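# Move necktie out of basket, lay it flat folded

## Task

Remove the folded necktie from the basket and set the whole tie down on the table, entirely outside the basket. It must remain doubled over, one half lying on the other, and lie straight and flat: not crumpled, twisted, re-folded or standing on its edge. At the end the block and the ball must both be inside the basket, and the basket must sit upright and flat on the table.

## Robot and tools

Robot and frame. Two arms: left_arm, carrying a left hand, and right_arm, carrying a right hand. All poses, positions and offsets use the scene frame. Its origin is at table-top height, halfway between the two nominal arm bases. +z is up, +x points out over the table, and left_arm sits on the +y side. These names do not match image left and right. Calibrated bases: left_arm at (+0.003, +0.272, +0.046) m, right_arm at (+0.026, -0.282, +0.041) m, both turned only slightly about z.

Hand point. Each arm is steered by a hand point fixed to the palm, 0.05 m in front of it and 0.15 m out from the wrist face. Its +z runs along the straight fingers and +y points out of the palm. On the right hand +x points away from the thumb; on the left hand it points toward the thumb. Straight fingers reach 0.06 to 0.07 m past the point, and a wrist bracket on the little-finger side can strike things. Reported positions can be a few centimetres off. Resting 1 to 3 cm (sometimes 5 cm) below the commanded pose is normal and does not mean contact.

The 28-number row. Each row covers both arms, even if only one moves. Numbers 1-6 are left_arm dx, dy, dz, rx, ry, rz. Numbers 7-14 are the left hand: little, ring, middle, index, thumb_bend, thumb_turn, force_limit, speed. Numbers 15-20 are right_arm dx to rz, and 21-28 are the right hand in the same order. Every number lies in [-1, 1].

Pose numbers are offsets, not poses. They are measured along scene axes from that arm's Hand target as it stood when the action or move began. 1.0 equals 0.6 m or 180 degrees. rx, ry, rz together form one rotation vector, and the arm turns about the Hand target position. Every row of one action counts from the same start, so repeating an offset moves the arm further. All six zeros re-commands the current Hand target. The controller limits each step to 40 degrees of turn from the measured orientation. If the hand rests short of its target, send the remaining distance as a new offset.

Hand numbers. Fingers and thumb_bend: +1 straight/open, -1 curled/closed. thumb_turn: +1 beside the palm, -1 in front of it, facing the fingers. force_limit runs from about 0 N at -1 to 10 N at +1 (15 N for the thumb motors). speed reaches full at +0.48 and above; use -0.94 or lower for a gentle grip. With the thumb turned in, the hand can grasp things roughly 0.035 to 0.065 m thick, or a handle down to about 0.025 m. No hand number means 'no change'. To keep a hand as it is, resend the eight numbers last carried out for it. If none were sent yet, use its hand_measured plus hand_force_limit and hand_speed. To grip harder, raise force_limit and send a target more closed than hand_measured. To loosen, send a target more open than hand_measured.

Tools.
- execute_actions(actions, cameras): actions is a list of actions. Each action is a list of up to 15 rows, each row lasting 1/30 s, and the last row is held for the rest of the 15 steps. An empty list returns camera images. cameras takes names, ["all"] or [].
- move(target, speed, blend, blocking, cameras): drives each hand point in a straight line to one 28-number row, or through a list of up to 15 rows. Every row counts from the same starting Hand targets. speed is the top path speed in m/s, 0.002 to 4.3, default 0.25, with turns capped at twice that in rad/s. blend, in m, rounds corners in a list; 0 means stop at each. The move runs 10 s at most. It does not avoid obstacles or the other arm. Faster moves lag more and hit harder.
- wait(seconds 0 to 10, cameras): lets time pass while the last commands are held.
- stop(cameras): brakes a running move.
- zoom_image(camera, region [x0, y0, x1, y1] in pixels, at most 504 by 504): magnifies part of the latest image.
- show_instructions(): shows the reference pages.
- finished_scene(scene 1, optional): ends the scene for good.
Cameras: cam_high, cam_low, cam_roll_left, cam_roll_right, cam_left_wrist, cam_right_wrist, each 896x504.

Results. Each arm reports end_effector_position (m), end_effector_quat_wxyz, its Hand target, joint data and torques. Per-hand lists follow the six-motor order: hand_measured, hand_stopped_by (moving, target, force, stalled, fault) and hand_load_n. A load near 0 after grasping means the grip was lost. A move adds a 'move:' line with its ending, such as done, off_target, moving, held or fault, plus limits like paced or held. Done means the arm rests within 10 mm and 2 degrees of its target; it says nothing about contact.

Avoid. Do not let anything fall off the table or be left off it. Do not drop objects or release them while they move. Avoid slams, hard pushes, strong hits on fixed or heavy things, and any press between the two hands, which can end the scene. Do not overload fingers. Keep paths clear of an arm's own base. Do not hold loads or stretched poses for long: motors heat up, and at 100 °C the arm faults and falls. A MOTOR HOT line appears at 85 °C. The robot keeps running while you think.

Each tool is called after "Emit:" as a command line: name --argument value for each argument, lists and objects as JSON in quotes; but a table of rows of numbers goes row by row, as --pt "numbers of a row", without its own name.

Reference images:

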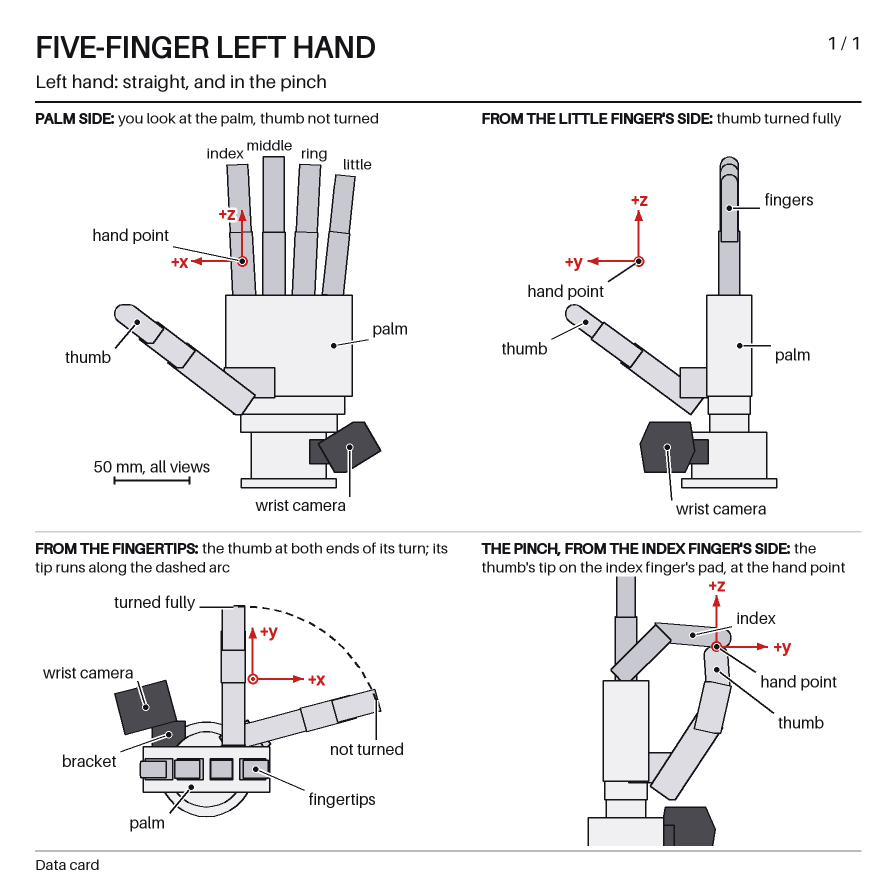

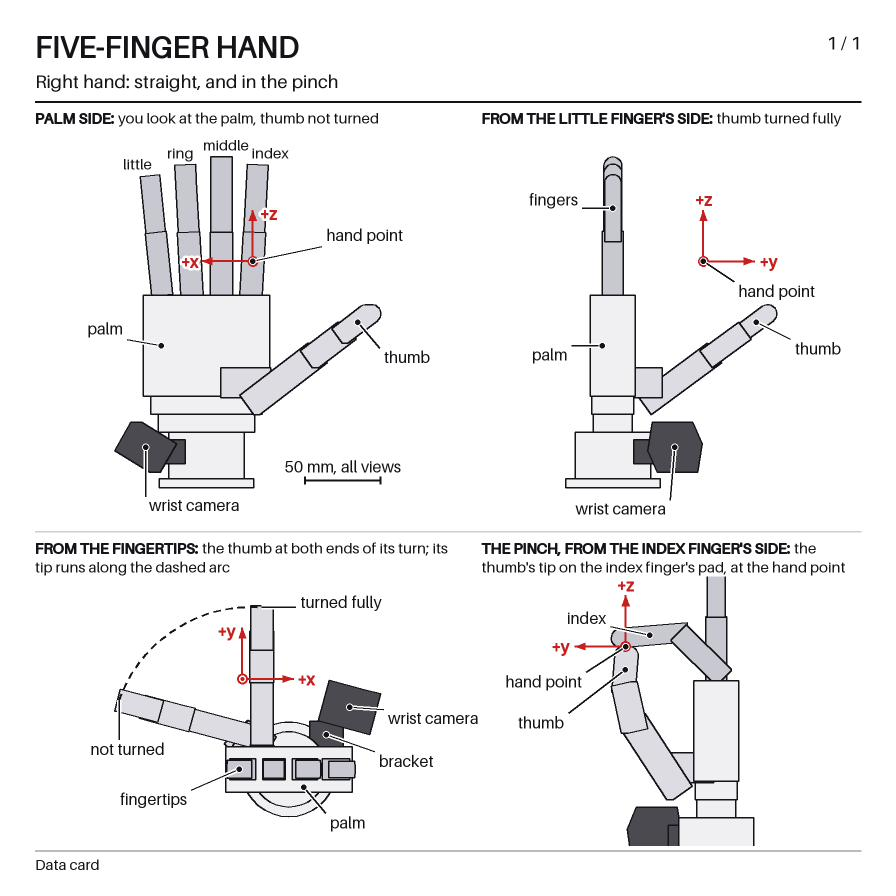

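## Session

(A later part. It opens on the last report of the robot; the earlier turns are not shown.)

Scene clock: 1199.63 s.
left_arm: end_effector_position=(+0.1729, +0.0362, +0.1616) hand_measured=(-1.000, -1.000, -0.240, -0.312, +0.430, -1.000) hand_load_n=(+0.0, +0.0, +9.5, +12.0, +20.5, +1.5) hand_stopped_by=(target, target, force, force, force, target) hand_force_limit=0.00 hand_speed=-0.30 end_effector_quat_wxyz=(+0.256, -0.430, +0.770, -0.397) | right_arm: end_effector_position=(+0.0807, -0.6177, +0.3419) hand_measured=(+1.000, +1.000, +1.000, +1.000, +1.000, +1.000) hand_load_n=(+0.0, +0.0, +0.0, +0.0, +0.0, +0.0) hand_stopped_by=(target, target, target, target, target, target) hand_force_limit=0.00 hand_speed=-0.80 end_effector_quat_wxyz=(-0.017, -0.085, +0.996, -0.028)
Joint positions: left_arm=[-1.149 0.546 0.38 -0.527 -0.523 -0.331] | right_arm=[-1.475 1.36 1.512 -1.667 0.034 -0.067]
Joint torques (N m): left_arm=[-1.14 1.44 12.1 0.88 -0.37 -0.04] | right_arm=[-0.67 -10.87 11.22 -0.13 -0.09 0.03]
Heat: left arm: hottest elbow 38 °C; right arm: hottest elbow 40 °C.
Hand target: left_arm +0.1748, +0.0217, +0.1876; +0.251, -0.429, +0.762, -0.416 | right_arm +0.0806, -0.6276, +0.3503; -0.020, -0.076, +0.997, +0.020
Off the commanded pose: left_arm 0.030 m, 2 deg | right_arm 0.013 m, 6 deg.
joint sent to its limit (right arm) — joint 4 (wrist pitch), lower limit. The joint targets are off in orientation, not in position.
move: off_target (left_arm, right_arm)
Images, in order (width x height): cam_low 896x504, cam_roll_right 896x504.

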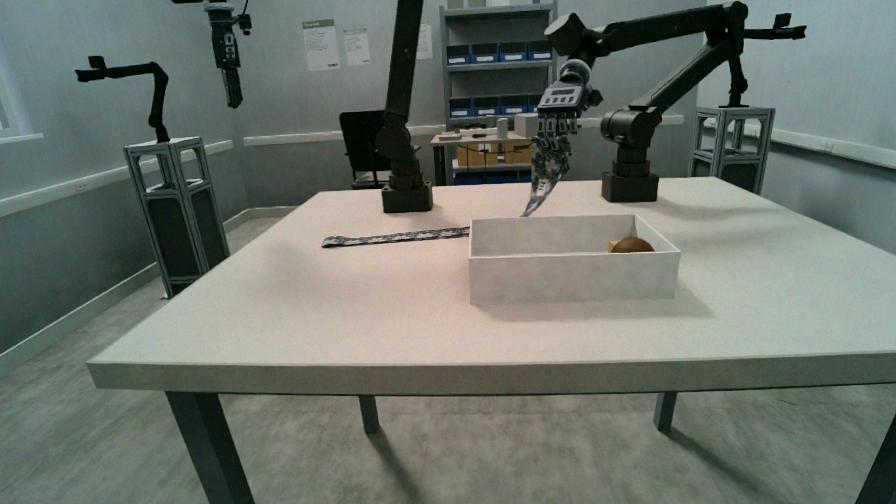

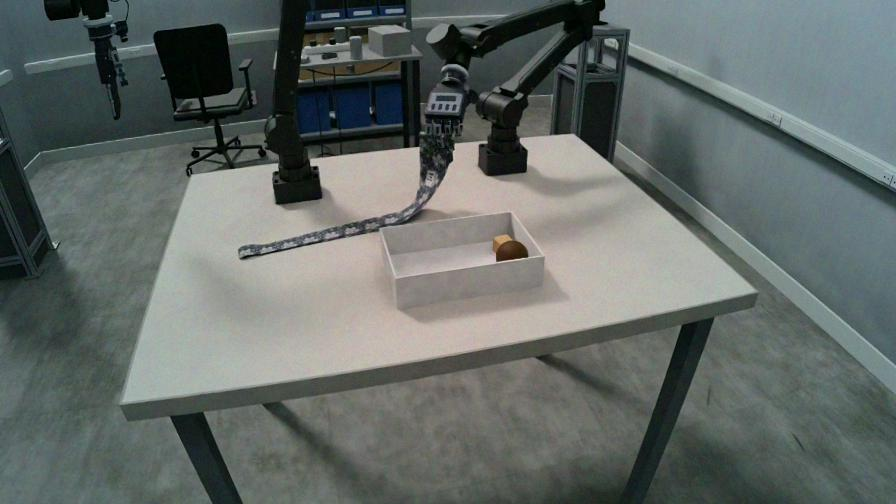

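Emit:
move --pt "0.045 0.06 -0.05 0 0 -0.27 -1 -1 -0.4 -0.4 0.2 -1 0 -0.3 0 0 0 0 0 0 1 1 1 1 1 1 0 -0.8" --speed 0.15 --cameras '["cam_high","cam_left_wrist"]'

Scene clock: 1220.00 s.
left_arm: end_effector_position=(+0.1841, +0.0607, +0.1387) hand_measured=(-1.000, -1.000, -0.240, -0.312, +0.430, -1.000) hand_load_n=(+0.0, +0.0, +9.5, +12.0, +21.0, +1.5) hand_stopped_by=(target, target, force, force, force, target) hand_force_limit=0.00 hand_speed=-0.30 end_effector_quat_wxyz=(+0.041, -0.082, +0.875, -0.476) | right_arm: end_effector_position=(+0.0807, -0.6177, +0.3419) hand_measured=(+1.000, +1.000, +1.000, +1.000, +1.000, +1.000) hand_load_n=(+0.0, +0.0, +0.0, +0.0, +0.0, +0.0) hand_stopped_by=(target, target, target, target, target, target) hand_force_limit=0.00 hand_speed=-0.80 end_effector_quat_wxyz=(-0.017, -0.085, +0.996, -0.028)
Joint positions: left_arm=[-0.401 0.783 0.407 -0.504 0.787 0.702] | right_arm=[-1.475 1.36 1.512 -1.667 0.034 -0.067]
Joint torques (N m): left_arm=[1.03 -0.38 11.36 0.68 0.57 0.11] | right_arm=[-1.55 -10.46 11.36 -0.24 -0.05 0.04]
Heat: left arm: hottest elbow 39 °C; right arm: hottest elbow 40 °C.
Hand target: left_arm +0.2018, +0.0578, +0.1577; +0.058, -0.078, +0.871, -0.482 | right_arm +0.0806, -0.6276, +0.3503; -0.020, -0.076, +0.997, +0.020
Off the commanded pose: left_arm 0.026 m, 2 deg | right_arm 0.013 m, 6 deg.
joint sent to its limit (right arm) — joint 4 (wrist pitch), lower limit. The joint targets are off in orientation, not in position.
move: off_target (left_arm, right_arm)
camera_calibration:
cam_left_wrist: T_world_to_cam=[[-0.14834, -0.607041, 0.780703, -0.0379012], [-0.931964, 0.349889, 0.0949778, 0.140855], [-0.330815, -0.713498, -0.617643, 0.301475], [0, 0, 0, 1]] pos_world=[0.225382, 0.142811, 0.202415]
Images, in order (width x height): cam_high 896x504, cam_left_wrist 896x504.

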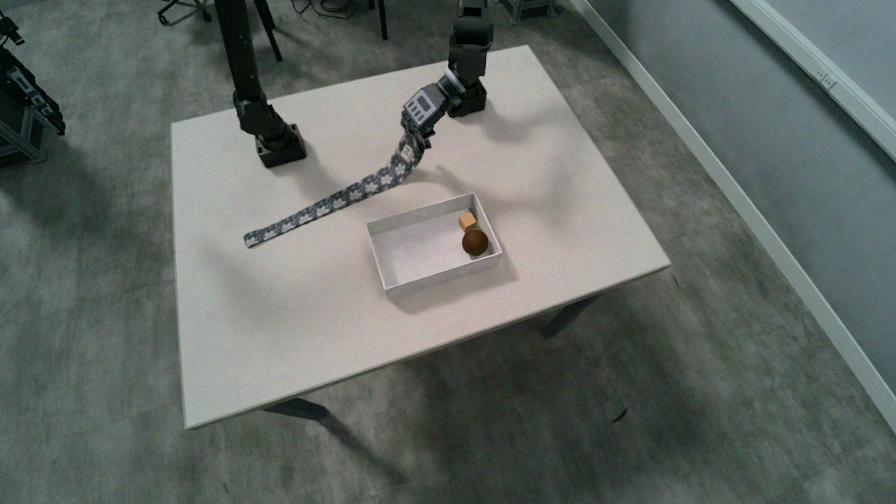

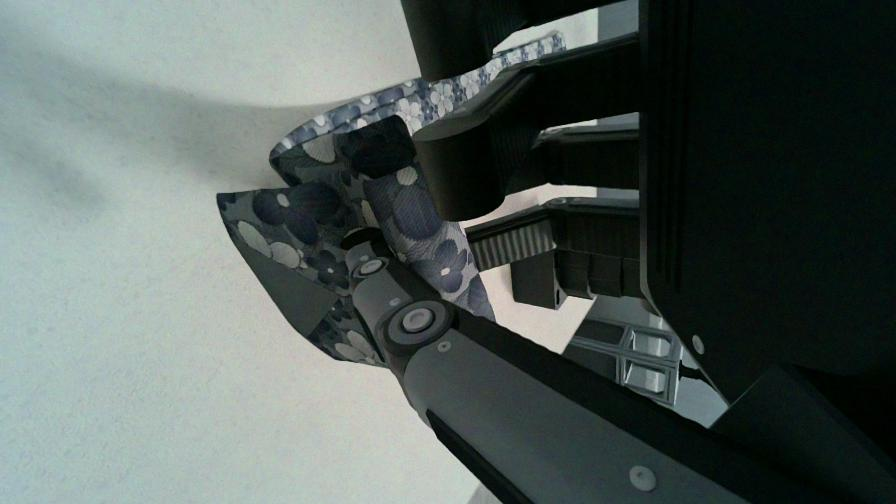

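Emit:
move --pt "0.0 0.14 -0.08 0 0 0.0 -1 -1 -0.4 -0.4 0.2 -1 0 -0.3 0 0 0 0 0 0 1 1 1 1 1 1 0 -0.8" --pt "0.0 0.10 -0.20 0 0 0.0 -1 -1 -0.4 -0.4 0.2 -1 0 -0.3 0 0 0 0 0 0 1 1 1 1 1 1 0 -0.8" --speed 0.12 --cameras '["cam_high","cam_left_wrist"]'

Scene clock: 1236.80 s.
left_arm: end_effector_position=(+0.2055, +0.1209, +0.0412) hand_measured=(-1.000, -1.000, -0.240, -0.312, +0.430, -1.000) hand_load_n=(+0.0, +0.0, +9.5, +12.0, +20.5, +1.5) hand_stopped_by=(target, target, force, force, force, target) hand_force_limit=0.00 hand_speed=-0.30 end_effector_quat_wxyz=(+0.065, -0.079, +0.870, -0.482) | right_arm: end_effector_position=(+0.0807, -0.6177, +0.3419) hand_measured=(+1.000, +1.000, +1.000, +1.000, +1.000, +1.000) hand_load_n=(+0.0, +0.0, +0.0, +0.0, +0.0, +0.0) hand_stopped_by=(target, target, target, target, target, target) hand_force_limit=0.00 hand_speed=-0.80 end_effector_quat_wxyz=(-0.017, -0.085, +0.996, -0.028)
Joint positions: left_arm=[-0.087 1.108 0.272 -0.295 0.95 1.089] | right_arm=[-1.475 1.36 1.512 -1.667 0.034 -0.067]
Joint torques (N m): left_arm=[-1.14 -1.73 5.24 1.07 0.58 -0.02] | right_arm=[-1.32 -11.16 11.32 -0.05 -0.05 0]
Heat: left arm: hottest elbow 39 °C; right arm: hottest elbow 40 °C.
Hand target: left_arm +0.2018, +0.1178, +0.0377; +0.058, -0.078, +0.871, -0.482 | right_arm +0.0806, -0.6276, +0.3503; -0.020, -0.076, +0.997, +0.020
Off the commanded pose: left_arm 0.006 m, 1 deg | right_arm 0.013 m, 6 deg.
joint sent to its limit (right arm) — joint 4 (wrist pitch), lower limit. The joint targets are off in orientation, not in position.
move: off_target (right_arm)
camera_calibration:
cam_left_wrist: T_world_to_cam=[[-0.173293, -0.600431, 0.780674, 0.0823897], [-0.941097, 0.334645, 0.0484782, 0.154533], [-0.290357, -0.726289, -0.623055, 0.284771], [0, 0, 0, 1]] pos_world=[0.242393, 0.204582, 0.105617]
Images, in order (width x height): cam_high 896x504, cam_left_wrist 896x504.

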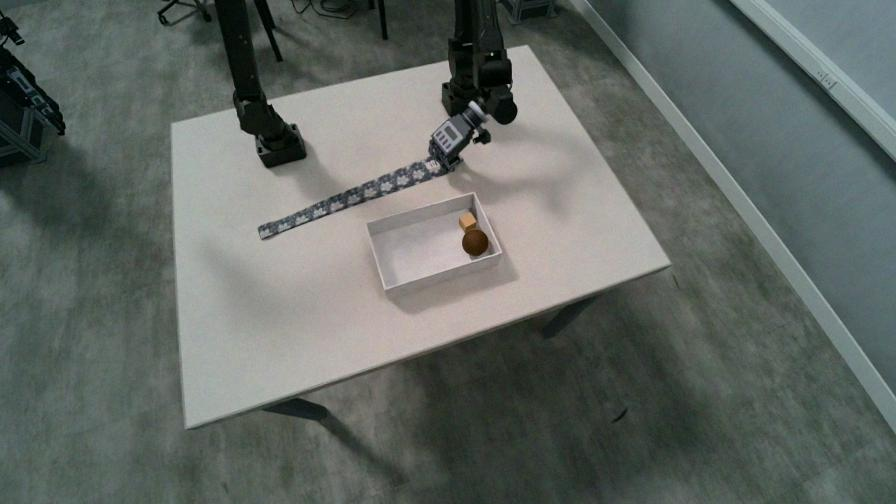

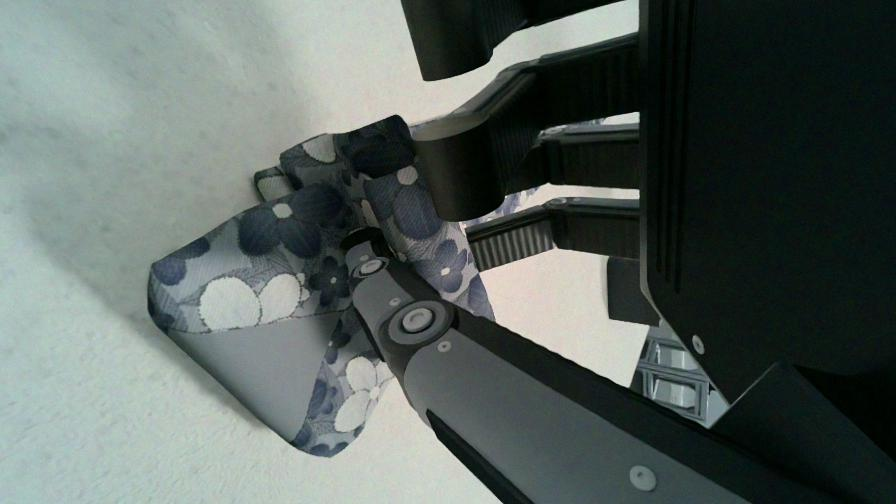

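Emit:
zoom_image --camera "cam_left_wrist" --region '[130, 90, 430, 470]'

Scaled by 1.326 from the camera's 896x504 image, which has a finer 1280x720 frame.

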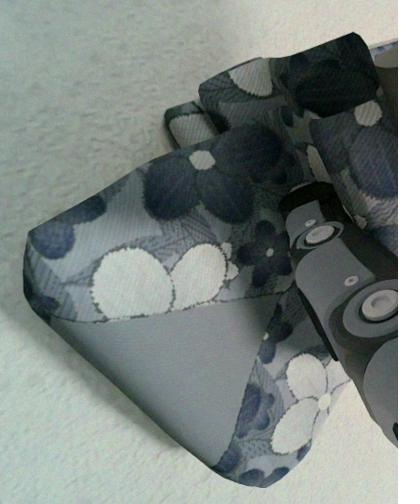

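Emit:
move --pt "0.0 -0.02 -0.035 0 0 0.0 -1 -1 -0.4 -0.4 0.2 -1 0 -0.3 0 0 0 0 0 0 1 1 1 1 1 1 0 -0.8" --pt "0.0 -0.02 -0.035 0 0 0.0 -1 -1 0.2 0.2 0.9 -1 0 -0.2 0 0 0 0 0 0 1 1 1 1 1 1 0 -0.8" --pt "0.0 0.0 0.12 0 0 0.0 -1 -1 0.2 0.2 0.9 -1 0 -0.2 0 0 0 0 0 0 1 1 1 1 1 1 0 -0.8" --speed 0.1 --cameras '["cam_high","cam_left_wrist"]'

Scene clock: 1260.33 s.
left_arm: end_effector_position=(+0.1822, +0.1161, +0.0918) hand_measured=(-1.000, -1.000, +0.200, +0.200, +0.900, -1.000) hand_load_n=(+0.0, +0.0, +0.0, +0.0, +0.0, +0.0) hand_stopped_by=(target, target, target, target, target, target) hand_force_limit=0.00 hand_speed=-0.20 end_effector_quat_wxyz=(+0.033, -0.086, +0.874, -0.478) | right_arm: end_effector_position=(+0.0807, -0.6177, +0.3419) hand_measured=(+1.000, +1.000, +1.000, +1.000, +1.000, +1.000) hand_load_n=(+0.0, +0.0, -0.5, +0.0, +0.0, +0.0) hand_stopped_by=(target, target, target, target, target, target) hand_force_limit=0.00 hand_speed=-0.80 end_effector_quat_wxyz=(-0.017, -0.085, +0.996, -0.028)
Joint positions: left_arm=[-0.121 0.888 0.342 -0.627 0.943 1.063] | right_arm=[-1.475 1.36 1.512 -1.667 0.034 -0.067]
Joint torques (N m): left_arm=[0.97 -1.96 9.98 0.29 0.74 0.13] | right_arm=[-1.49 -10.93 11.12 -0.09 -0.11 0.01]
Heat: left arm: hottest elbow 37 °C; right arm: hottest elbow 40 °C.
Hand target: left_arm +0.2018, +0.1178, +0.1097; +0.058, -0.078, +0.871, -0.482 | right_arm +0.0806, -0.6276, +0.3503; -0.020, -0.076, +0.997, +0.020
Off the commanded pose: left_arm 0.027 m, 3 deg | right_arm 0.013 m, 6 deg.
joint sent to its limit (right arm) — joint 4 (wrist pitch), lower limit. The joint targets are off in orientation, not in position.
move: off_target (left_arm, right_arm); target 2's new numbers were sent with left_arm's hand 0.014 m and 2 deg from that target
camera_calibration:
cam_left_wrist: T_world_to_cam=[[-0.134356, -0.602152, 0.786995, 0.0284683], [-0.929898, 0.351035, 0.109834, 0.122255], [-0.3424, -0.717068, -0.607104, 0.312903], [0, 0, 0, 1]] pos_world=[0.224647, 0.198599, 0.154133]
Images, in order (width x height): cam_high 896x504, cam_left_wrist 896x504.

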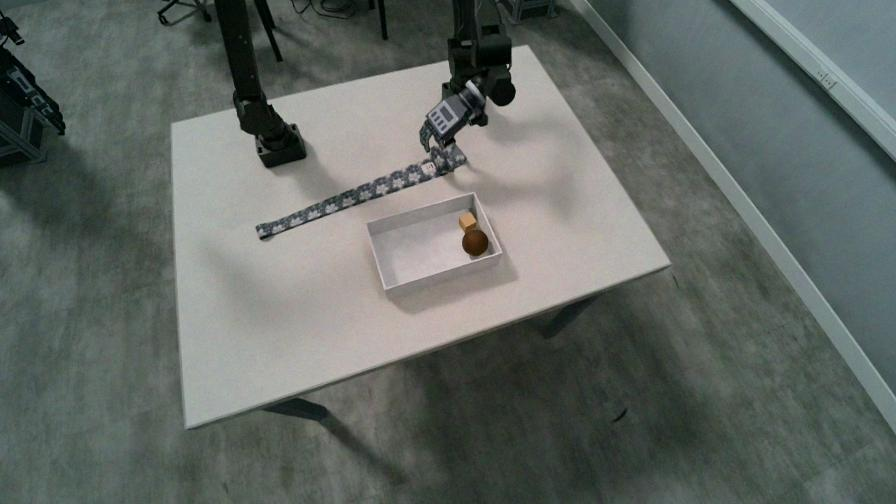

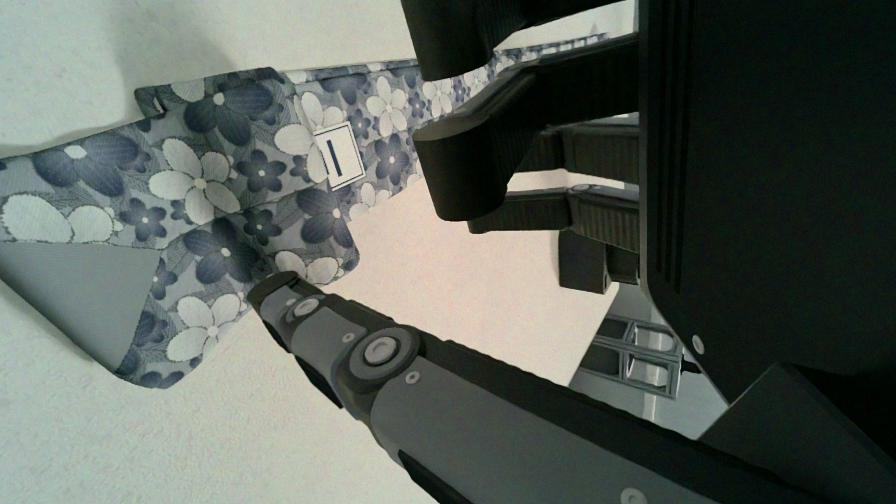

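Emit:
zoom_image --camera "cam_left_wrist" --region '[0, 40, 400, 400]'

Scaled by 1.260 from the camera's 896x504 image, which has a finer 1280x720 frame.

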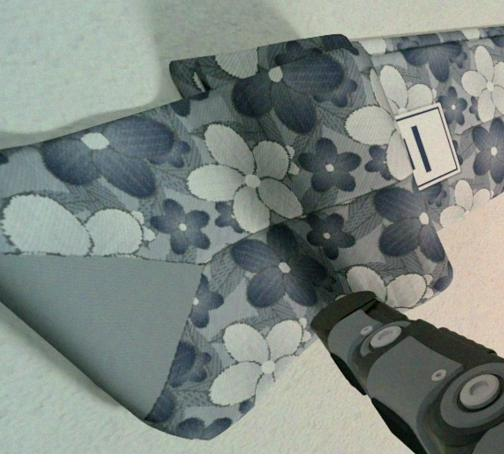

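Emit:
move --pt "-0.02 0.08 0.07 0.0 0 0.12 1 1 1 1 1 1 0 0.5 0 0 0 0 0 0 1 1 1 1 1 1 0 -0.8" --speed 0.2 --cameras '["cam_left_wrist"]'

Scene clock: 1272.90 s.
left_arm: end_effector_position=(+0.1839, +0.1622, +0.1403) hand_measured=(+1.000, +1.000, +1.000, +1.000, +1.000, +1.000) hand_load_n=(+0.0, +0.0, +0.0, +0.0, +0.0, +0.0) hand_stopped_by=(target, target, target, target, target, target) hand_force_limit=0.00 hand_speed=0.50 end_effector_quat_wxyz=(+0.133, -0.240, +0.844, -0.461) | right_arm: end_effector_position=(+0.0807, -0.6177, +0.3419) hand_measured=(+1.000, +1.000, +1.000, +1.000, +1.000, +1.000) hand_load_n=(+0.0, +0.0, +0.0, +0.0, +0.0, +0.0) hand_stopped_by=(target, target, target, target, target, target) hand_force_limit=0.00 hand_speed=-0.80 end_effector_quat_wxyz=(-0.017, -0.085, +0.996, -0.028)
Joint positions: left_arm=[0.119 0.498 0.342 -0.844 0.876 0.877] | right_arm=[-1.475 1.36 1.512 -1.667 0.034 -0.067]
Joint torques (N m): left_arm=[1.26 0.91 9.63 0.51 0.7 0.05] | right_arm=[-1.2 -10.4 11.11 -0.17 -0.11 -0.06]
Heat: left arm: hottest elbow 36 °C; right arm: hottest elbow 40 °C.
Hand target: left_arm +0.1898, +0.1657, +0.1517; +0.147, -0.239, +0.841, -0.463 | right_arm +0.0806, -0.6276, +0.3503; -0.020, -0.076, +0.997, +0.020
Off the commanded pose: left_arm 0.013 m, 2 deg | right_arm 0.013 m, 6 deg.
joint sent to its limit (right arm) — joint 4 (wrist pitch), lower limit. The joint targets are off in orientation, not in position.
move: off_target (left_arm, right_arm)
camera_calibration:
cam_left_wrist: T_world_to_cam=[[0.0749406, -0.618725, 0.782025, -0.0168336], [-0.996274, -0.0128924, 0.0852717, 0.176939], [-0.0426776, -0.785502, -0.617386, 0.333409], [0, 0, 0, 1]] pos_world=[0.191771, 0.253759, 0.203918]
Images, in order (width x height): cam_left_wrist 896x504.

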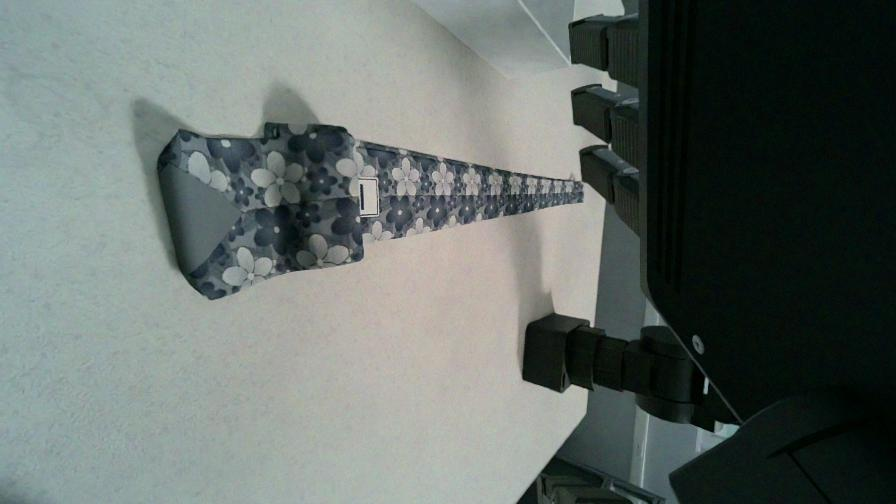

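Emit:
zoom_image --camera "cam_left_wrist" --region '[120, 90, 420, 320]'

Scaled by 1.680 from the camera's 896x504 image, which has a finer 1280x720 frame.

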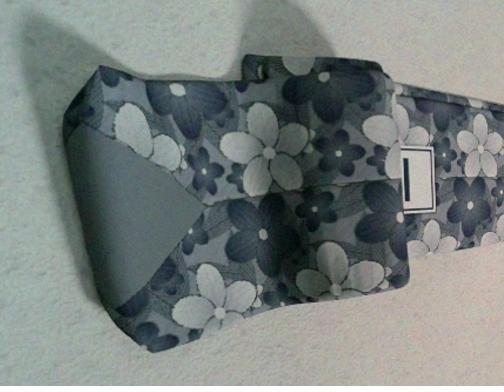

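Emit:
move --pt "-0.02 0.03 -0.17 0.0 0 0.0 1 1 1 1 1 1 0 0.5 0 0 0 0 0 0 1 1 1 1 1 1 0 -0.8" --speed 0.2 --cameras '["cam_left_wrist"]'

Emit:
zoom_image --camera "cam_left_wrist" --region '[200, 60, 600, 400]'

Scene clock: 1353.60 s.
left_arm: end_effector_position=(+0.1785, +0.1842, +0.0526) hand_measured=(+1.000, +1.000, +1.000, +1.000, +1.000, +1.000) hand_load_n=(+0.0, -0.5, +0.0, +0.0, +0.0, +0.0) hand_stopped_by=(target, target, target, target, target, target) hand_force_limit=0.00 hand_speed=0.50 end_effector_quat_wxyz=(+0.148, -0.240, +0.841, -0.462) | right_arm: end_effector_position=(+0.0807, -0.6177, +0.3419) hand_measured=(+1.000, +1.000, +1.000, +1.000, +1.000, +1.000) hand_load_n=(+0.0, +0.0, +0.0, +0.0, +0.0, +0.0) hand_stopped_by=(target, target, target, target, target, target) hand_force_limit=0.00 hand_speed=-0.80 end_effector_quat_wxyz=(-0.017, -0.085, +0.996, -0.028)
Joint positions: left_arm=[0.287 0.693 0.153 -0.606 0.951 1.095] | right_arm=[-1.475 1.36 1.512 -1.667 0.034 -0.067]
Joint torques (N m): left_arm=[-0.26 1.79 6.54 1.03 0.75 0.09] | right_arm=[-1.44 -11.34 11.21 -0.16 -0.05 -0.01]
Heat: left arm: hottest elbow 35 °C; right arm: hottest elbow 41 °C.
Hand target: left_arm +0.1779, +0.1838, +0.0498; +0.147, -0.239, +0.841, -0.463 | right_arm +0.0806, -0.6276, +0.3503; -0.020, -0.076, +0.997, +0.020
Off the commanded pose: left_arm 0.003 m, 0 deg | right_arm 0.013 m, 6 deg.
joint sent to its limit (right arm) — joint 4 (wrist pitch), lower limit. The joint targets are off in orientation, not in position.
move: off_target (right_arm)
camera_calibration:
cam_left_wrist: T_world_to_cam=[[0.0638038, -0.620149, 0.781885, 0.0679964], [-0.997866, -0.0287501, 0.0586253, 0.184037], [-0.0138771, -0.783957, -0.62066, 0.291099], [0, 0, 0, 1]] pos_world=[0.183345, 0.275668, 0.116719]
Images, in order (width x height): cam_left_wrist 896x504.

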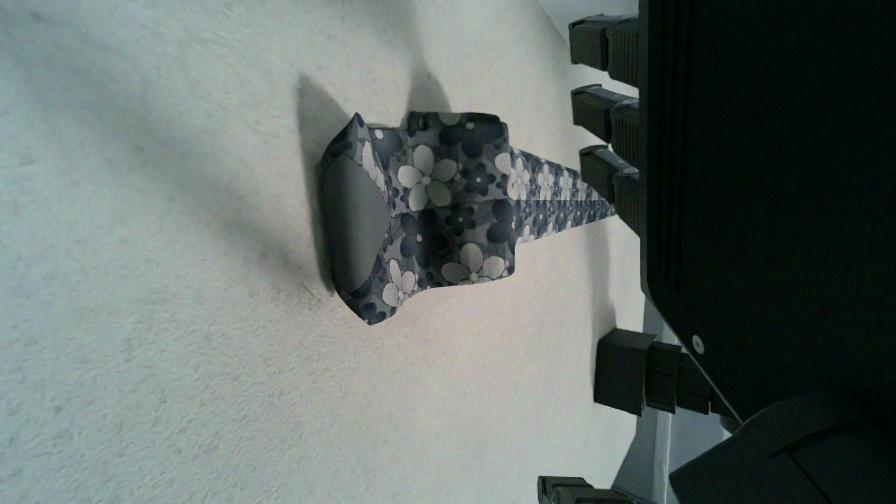

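Scaled by 1.260 from the camera's 896x504 image, which has a finer 1280x720 frame.

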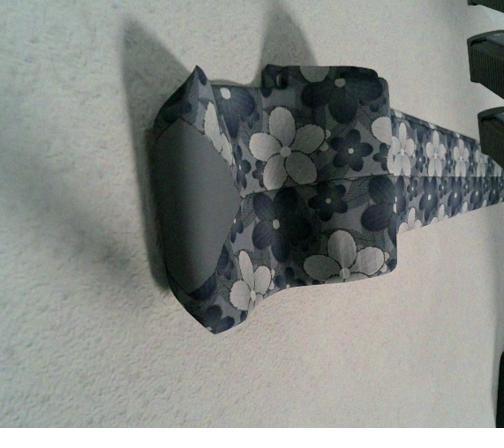

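Emit:
move --pt "0.0 0.0 0.08 0.0 0 0.0 -1 -1 0.3 0.3 0.7 -1 0 0.3 0 0 0 0 0 0 1 1 1 1 1 1 0 -0.8" --pt "0.035 -0.07 0.05 0 0 -0.11 -1 -1 0.3 0.3 0.7 -1 0 0.3 0 0 0 0 0 0 1 1 1 1 1 1 0 -0.8" --speed 0.2 --cameras '["cam_left_wrist"]'

Scene clock: 1373.70 s.
left_arm: end_effector_position=(+0.1801, +0.1442, +0.0690) hand_measured=(-1.000, -1.000, +0.300, +0.300, +0.700, -1.000) hand_load_n=(+0.0, +0.0, +0.0, +0.0, +0.0, +0.0) hand_stopped_by=(target, target, target, target, target, target) hand_force_limit=0.00 hand_speed=0.30 end_effector_quat_wxyz=(+0.050, -0.111, +0.869, -0.479) | right_arm: end_effector_position=(+0.0807, -0.6177, +0.3419) hand_measured=(+1.000, +1.000, +1.000, +1.000, +1.000, +1.000) hand_load_n=(+0.0, +0.0, +0.0, +0.0, +0.0, +0.0) hand_stopped_by=(target, target, target, target, target, target) hand_force_limit=0.00 hand_speed=-0.80 end_effector_quat_wxyz=(-0.017, -0.085, +0.996, -0.028)
Joint positions: left_arm=[0.036 0.935 0.298 -0.659 0.981 1.22] | right_arm=[-1.475 1.36 1.512 -1.667 0.034 -0.067]
Joint torques (N m): left_arm=[-1.32 -0.09 9.28 0.88 0.78 0.12] | right_arm=[-1.32 -10.29 11.12 -0.06 -0.02 0.02]
Heat: left arm: hottest elbow 35 °C; right arm: hottest elbow 41 °C.
Hand target: left_arm +0.1988, +0.1418, +0.0797; +0.065, -0.091, +0.869, -0.481 | right_arm +0.0806, -0.6276, +0.3503; -0.020, -0.076, +0.997, +0.020
Off the commanded pose: left_arm 0.022 m, 3 deg | right_arm 0.013 m, 6 deg.
joint sent to its limit (right arm) — joint 4 (wrist pitch), lower limit. The joint targets are off in orientation, not in position.
move: off_target (left_arm, right_arm)
camera_calibration:
cam_left_wrist: T_world_to_cam=[[-0.102391, -0.604766, 0.789794, 0.0574335], [-0.95002, 0.294845, 0.102608, 0.125184], [-0.29492, -0.739814, -0.604729, 0.313106], [0, 0, 0, 1]] pos_world=[0.217149, 0.229464, 0.131139]
Images, in order (width x height): cam_left_wrist 896x504.

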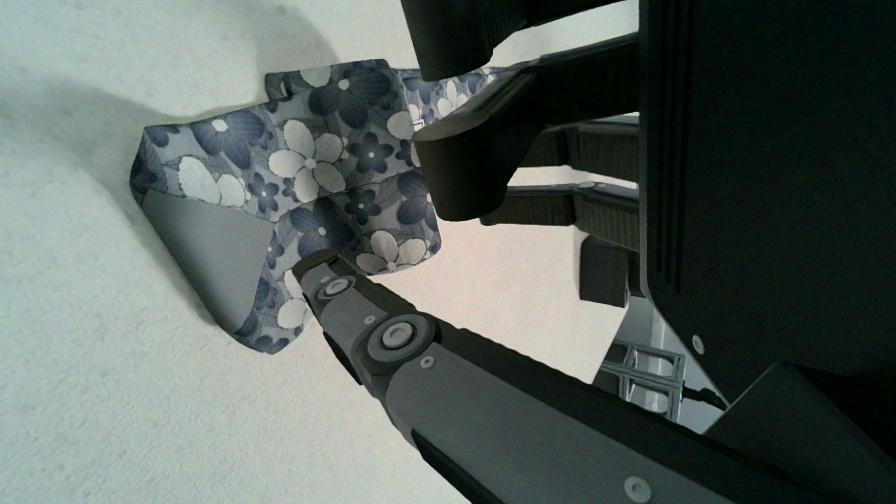

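Emit:
move --pt "0.0 -0.03 -0.108 0 0 0.0 -1 -1 0.3 0.3 0.7 -1 0 -0.2 0 0 0 0 0 0 1 1 1 1 1 1 0 -0.8" --pt "-0.01 -0.03 -0.113 0 0 0.0 -1 -1 0.0 0.0 0.55 -1 0 -0.2 0 0 0 0 0 0 1 1 1 1 1 1 0 -0.8" --pt "-0.01 -0.03 -0.12 0 0 0.0 -1 -1 -0.4 -0.4 0.2 -1 0 -0.3 0 0 0 0 0 0 1 1 1 1 1 1 0 -0.8" --speed 0.1 --cameras '["cam_left_wrist"]'

Scene clock: 1387.33 s.
left_arm: end_effector_position=(+0.2038, +0.1234, +0.0200) hand_measured=(-1.000, -1.000, -0.116, -0.184, +0.496, -1.000) hand_load_n=(+0.0, +0.0, +5.5, +6.5, +9.5, +0.5) hand_stopped_by=(target, target, force, force, force, target) hand_force_limit=0.00 hand_speed=-0.30 end_effector_quat_wxyz=(+0.079, -0.087, +0.864, -0.489) | right_arm: end_effector_position=(+0.0807, -0.6177, +0.3419) hand_measured=(+1.000, +1.000, +1.000, +1.000, +1.000, +1.000) hand_load_n=(+0.0, +0.0, +0.0, +0.0, +0.0, +0.0) hand_stopped_by=(target, target, target, target, target, target) hand_force_limit=0.00 hand_speed=-0.80 end_effector_quat_wxyz=(-0.017, -0.085, +0.996, -0.028)
Joint positions: left_arm=[-0.064 1.188 0.216 -0.123 0.962 1.068] | right_arm=[-1.475 1.36 1.512 -1.667 0.034 -0.067]
Joint torques (N m): left_arm=[-0.79 -0.85 3.64 1.01 0.07 0.11] | right_arm=[-0.44 -11.11 11.11 -0.47 -0.06 0.06]
Heat: left arm: hottest elbow 35 °C; right arm: hottest elbow 41 °C.
Hand target: left_arm +0.1929, +0.1238, +0.0077; +0.065, -0.091, +0.869, -0.481 | right_arm +0.0806, -0.6276, +0.3503; -0.020, -0.076, +0.997, +0.020
Off the commanded pose: left_arm 0.016 m, 2 deg | right_arm 0.013 m, 6 deg.
joint sent to its limit (right arm) — joint 4 (wrist pitch), lower limit. The joint targets are off in orientation, not in position.
move: off_target (left_arm, right_arm); target 2's new numbers were sent with left_arm's hand 0.014 m and 1 deg from that target; target 3's new numbers were sent with left_arm's hand 0.017 m and 2 deg from that target
camera_calibration:
cam_left_wrist: T_world_to_cam=[[-0.170437, -0.59189, 0.787793, 0.0984007], [-0.950824, 0.308623, 0.0261682, 0.158775], [-0.25862, -0.744592, -0.615384, 0.268471], [0, 0, 0, 1]] pos_world=[0.23717, 0.209142, 0.0835386]
Images, in order (width x height): cam_left_wrist 896x504.

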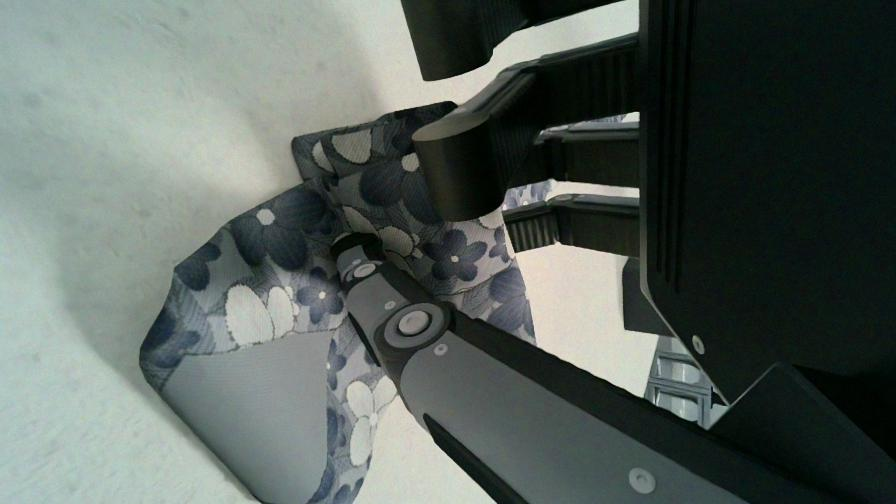

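Emit:
move --pt "0.01 0.04 0.29 0 0 0.0 -1 -1 -0.4 -0.4 0.2 -1 0 -0.3 0 0 0 0 0 0 1 1 1 1 1 1 0 -0.8" --speed 0.15 --cameras '["cam_left_wrist","cam_high","cam_low","cam_roll_right","cam_roll_left"]'

Emit:
zoom_image --camera "cam_low" --region '[530, 110, 640, 220]'

Emit:
zoom_image --camera "cam_roll_left" --region '[480, 120, 580, 230]'

Scene clock: 1401.60 s.
left_arm: end_effector_position=(+0.1830, +0.1439, +0.1632) hand_measured=(-1.000, -1.000, -0.116, -0.184, +0.494, -1.000) hand_load_n=(+0.0, +0.5, +0.5, +0.5, +0.5, +0.0) hand_stopped_by=(target, target, force, force, force, target) hand_force_limit=0.00 hand_speed=-0.30 end_effector_quat_wxyz=(+0.043, -0.098, +0.871, -0.479) | right_arm: end_effector_position=(+0.0807, -0.6177, +0.3419) hand_measured=(+1.000, +1.000, +1.000, +1.000, +1.000, +1.000) hand_load_n=(+0.0, +0.0, +0.0, +0.0, +0.0, +0.0) hand_stopped_by=(target, target, target, target, target, target) hand_force_limit=0.00 hand_speed=-0.80 end_effector_quat_wxyz=(-0.017, -0.085, +0.996, -0.028)
Joint positions: left_arm=[0.031 0.778 0.509 -1.063 0.986 1.264] | right_arm=[-1.475 1.36 1.512 -1.667 0.034 -0.067]
Joint torques (N m): left_arm=[1.38 -0.56 10.96 0.06 0.81 0.11] | right_arm=[-0.73 -10.4 11.04 -0.38 -0.03 0.05]
Heat: left arm: hottest elbow 35 °C; right arm: hottest elbow 41 °C.
Hand target: left_arm +0.1990, +0.1478, +0.1818; +0.065, -0.091, +0.869, -0.481 | right_arm +0.0806, -0.6276, +0.3503; -0.020, -0.076, +0.997, +0.020
Off the commanded pose: left_arm 0.025 m, 3 deg | right_arm 0.013 m, 6 deg.
joint sent to its limit (right arm) — joint 4 (wrist pitch), lower limit. The joint targets are off in orientation, not in position.
move: off_target (left_arm, right_arm)
camera_calibration:
cam_left_wrist: T_world_to_cam=[[-0.120843, -0.602503, 0.788915, -0.0136049], [-0.940902, 0.322821, 0.102418, 0.112671], [-0.316385, -0.729916, -0.605907, 0.373396], [0, 0, 0, 1]] pos_world=[0.222505, 0.227978, 0.225437]
Images, in order (width x height): cam_high 896x504, cam_low 896x504, cam_roll_left 896x504, cam_roll_right 896x504, cam_left_wrist 896x504.

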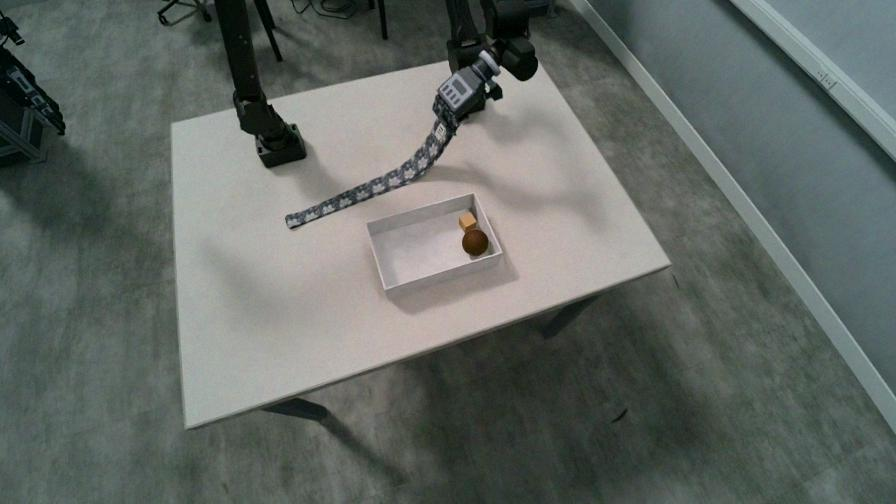

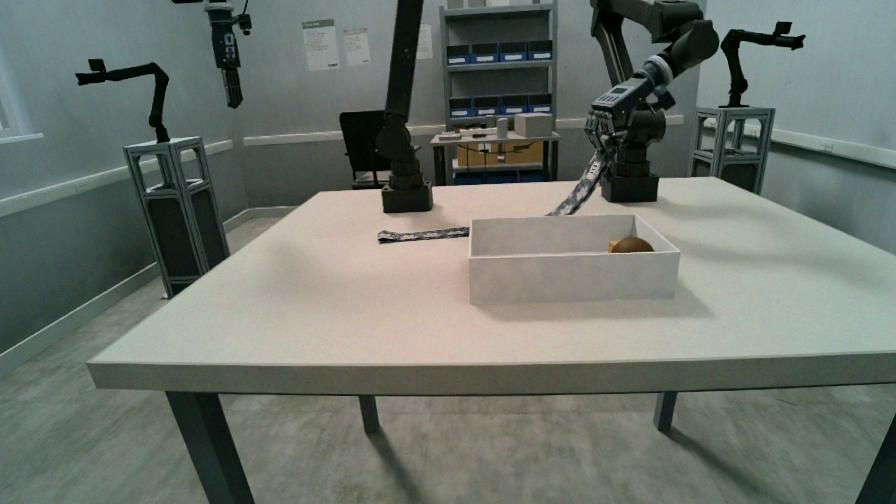

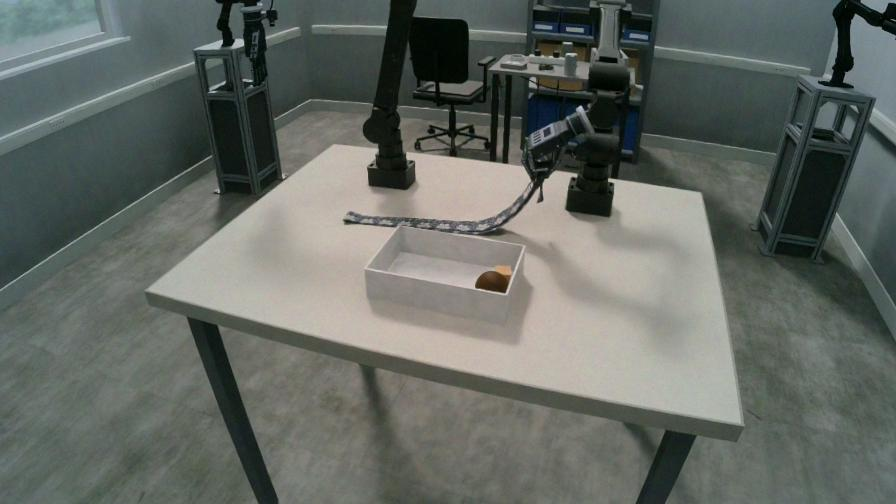

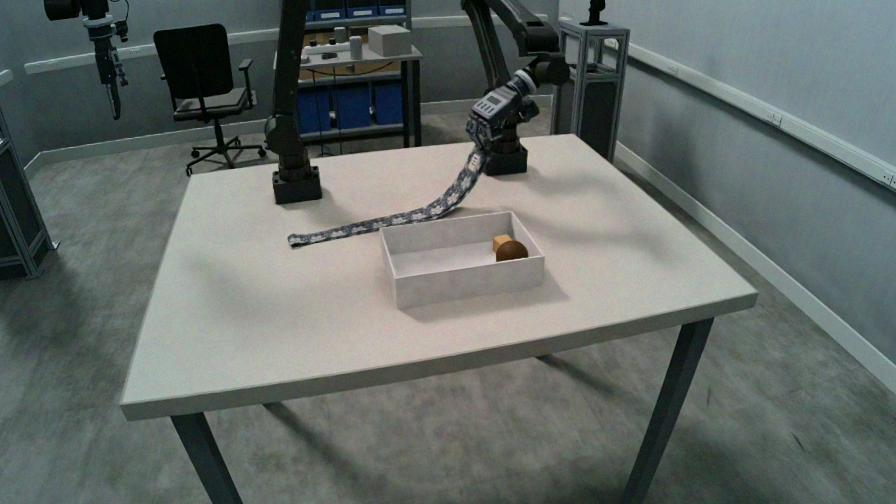

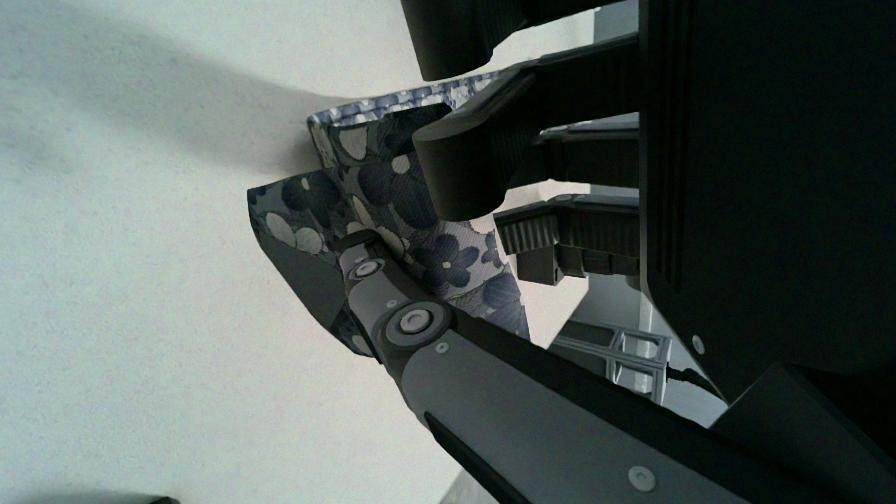

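Scaled by 4.582 from the camera's 896x504 image, which has a finer 1280x720 frame.

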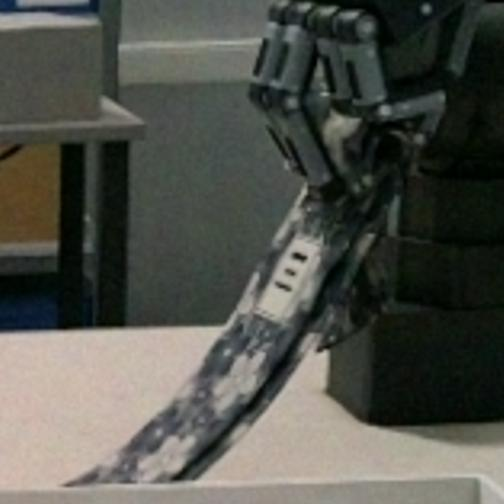

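Scaled by 4.582 from the camera's 896x504 image, which has a finer 1280x720 frame.

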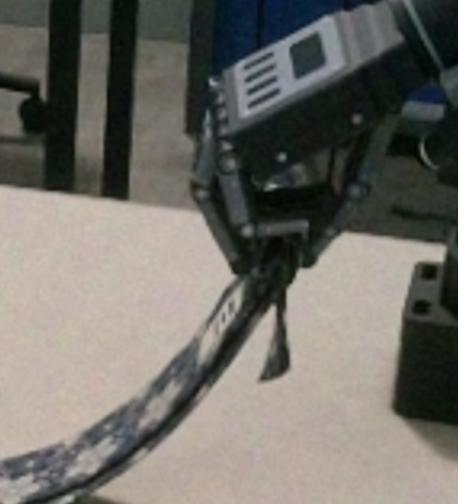

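Emit:
zoom_image --camera "cam_roll_left" --region '[515, 165, 565, 215]'

Emit:
zoom_image --camera "cam_left_wrist" --region '[220, 80, 500, 380]'

Scaled by 10.080 from the camera's 896x504 image, which has a finer 1280x720 frame.

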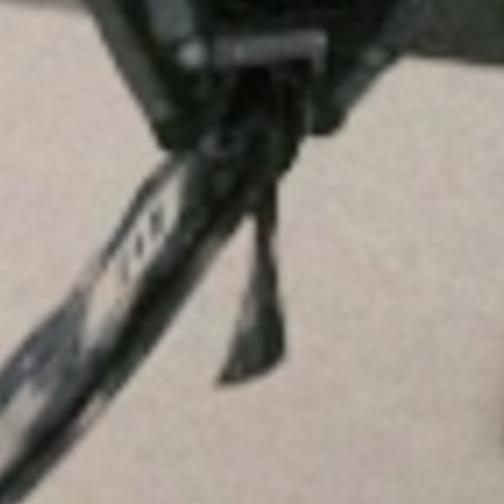

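Scaled by 1.680 from the camera's 896x504 image, which has a finer 1280x720 frame.

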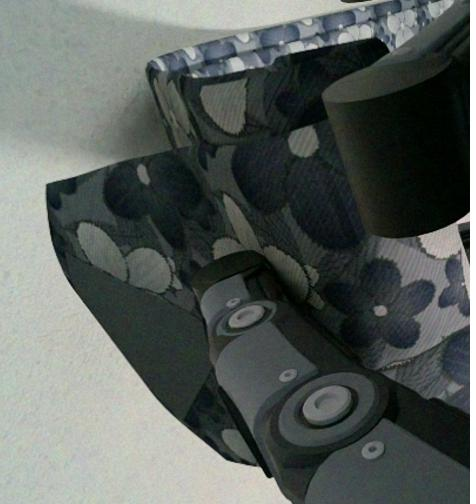

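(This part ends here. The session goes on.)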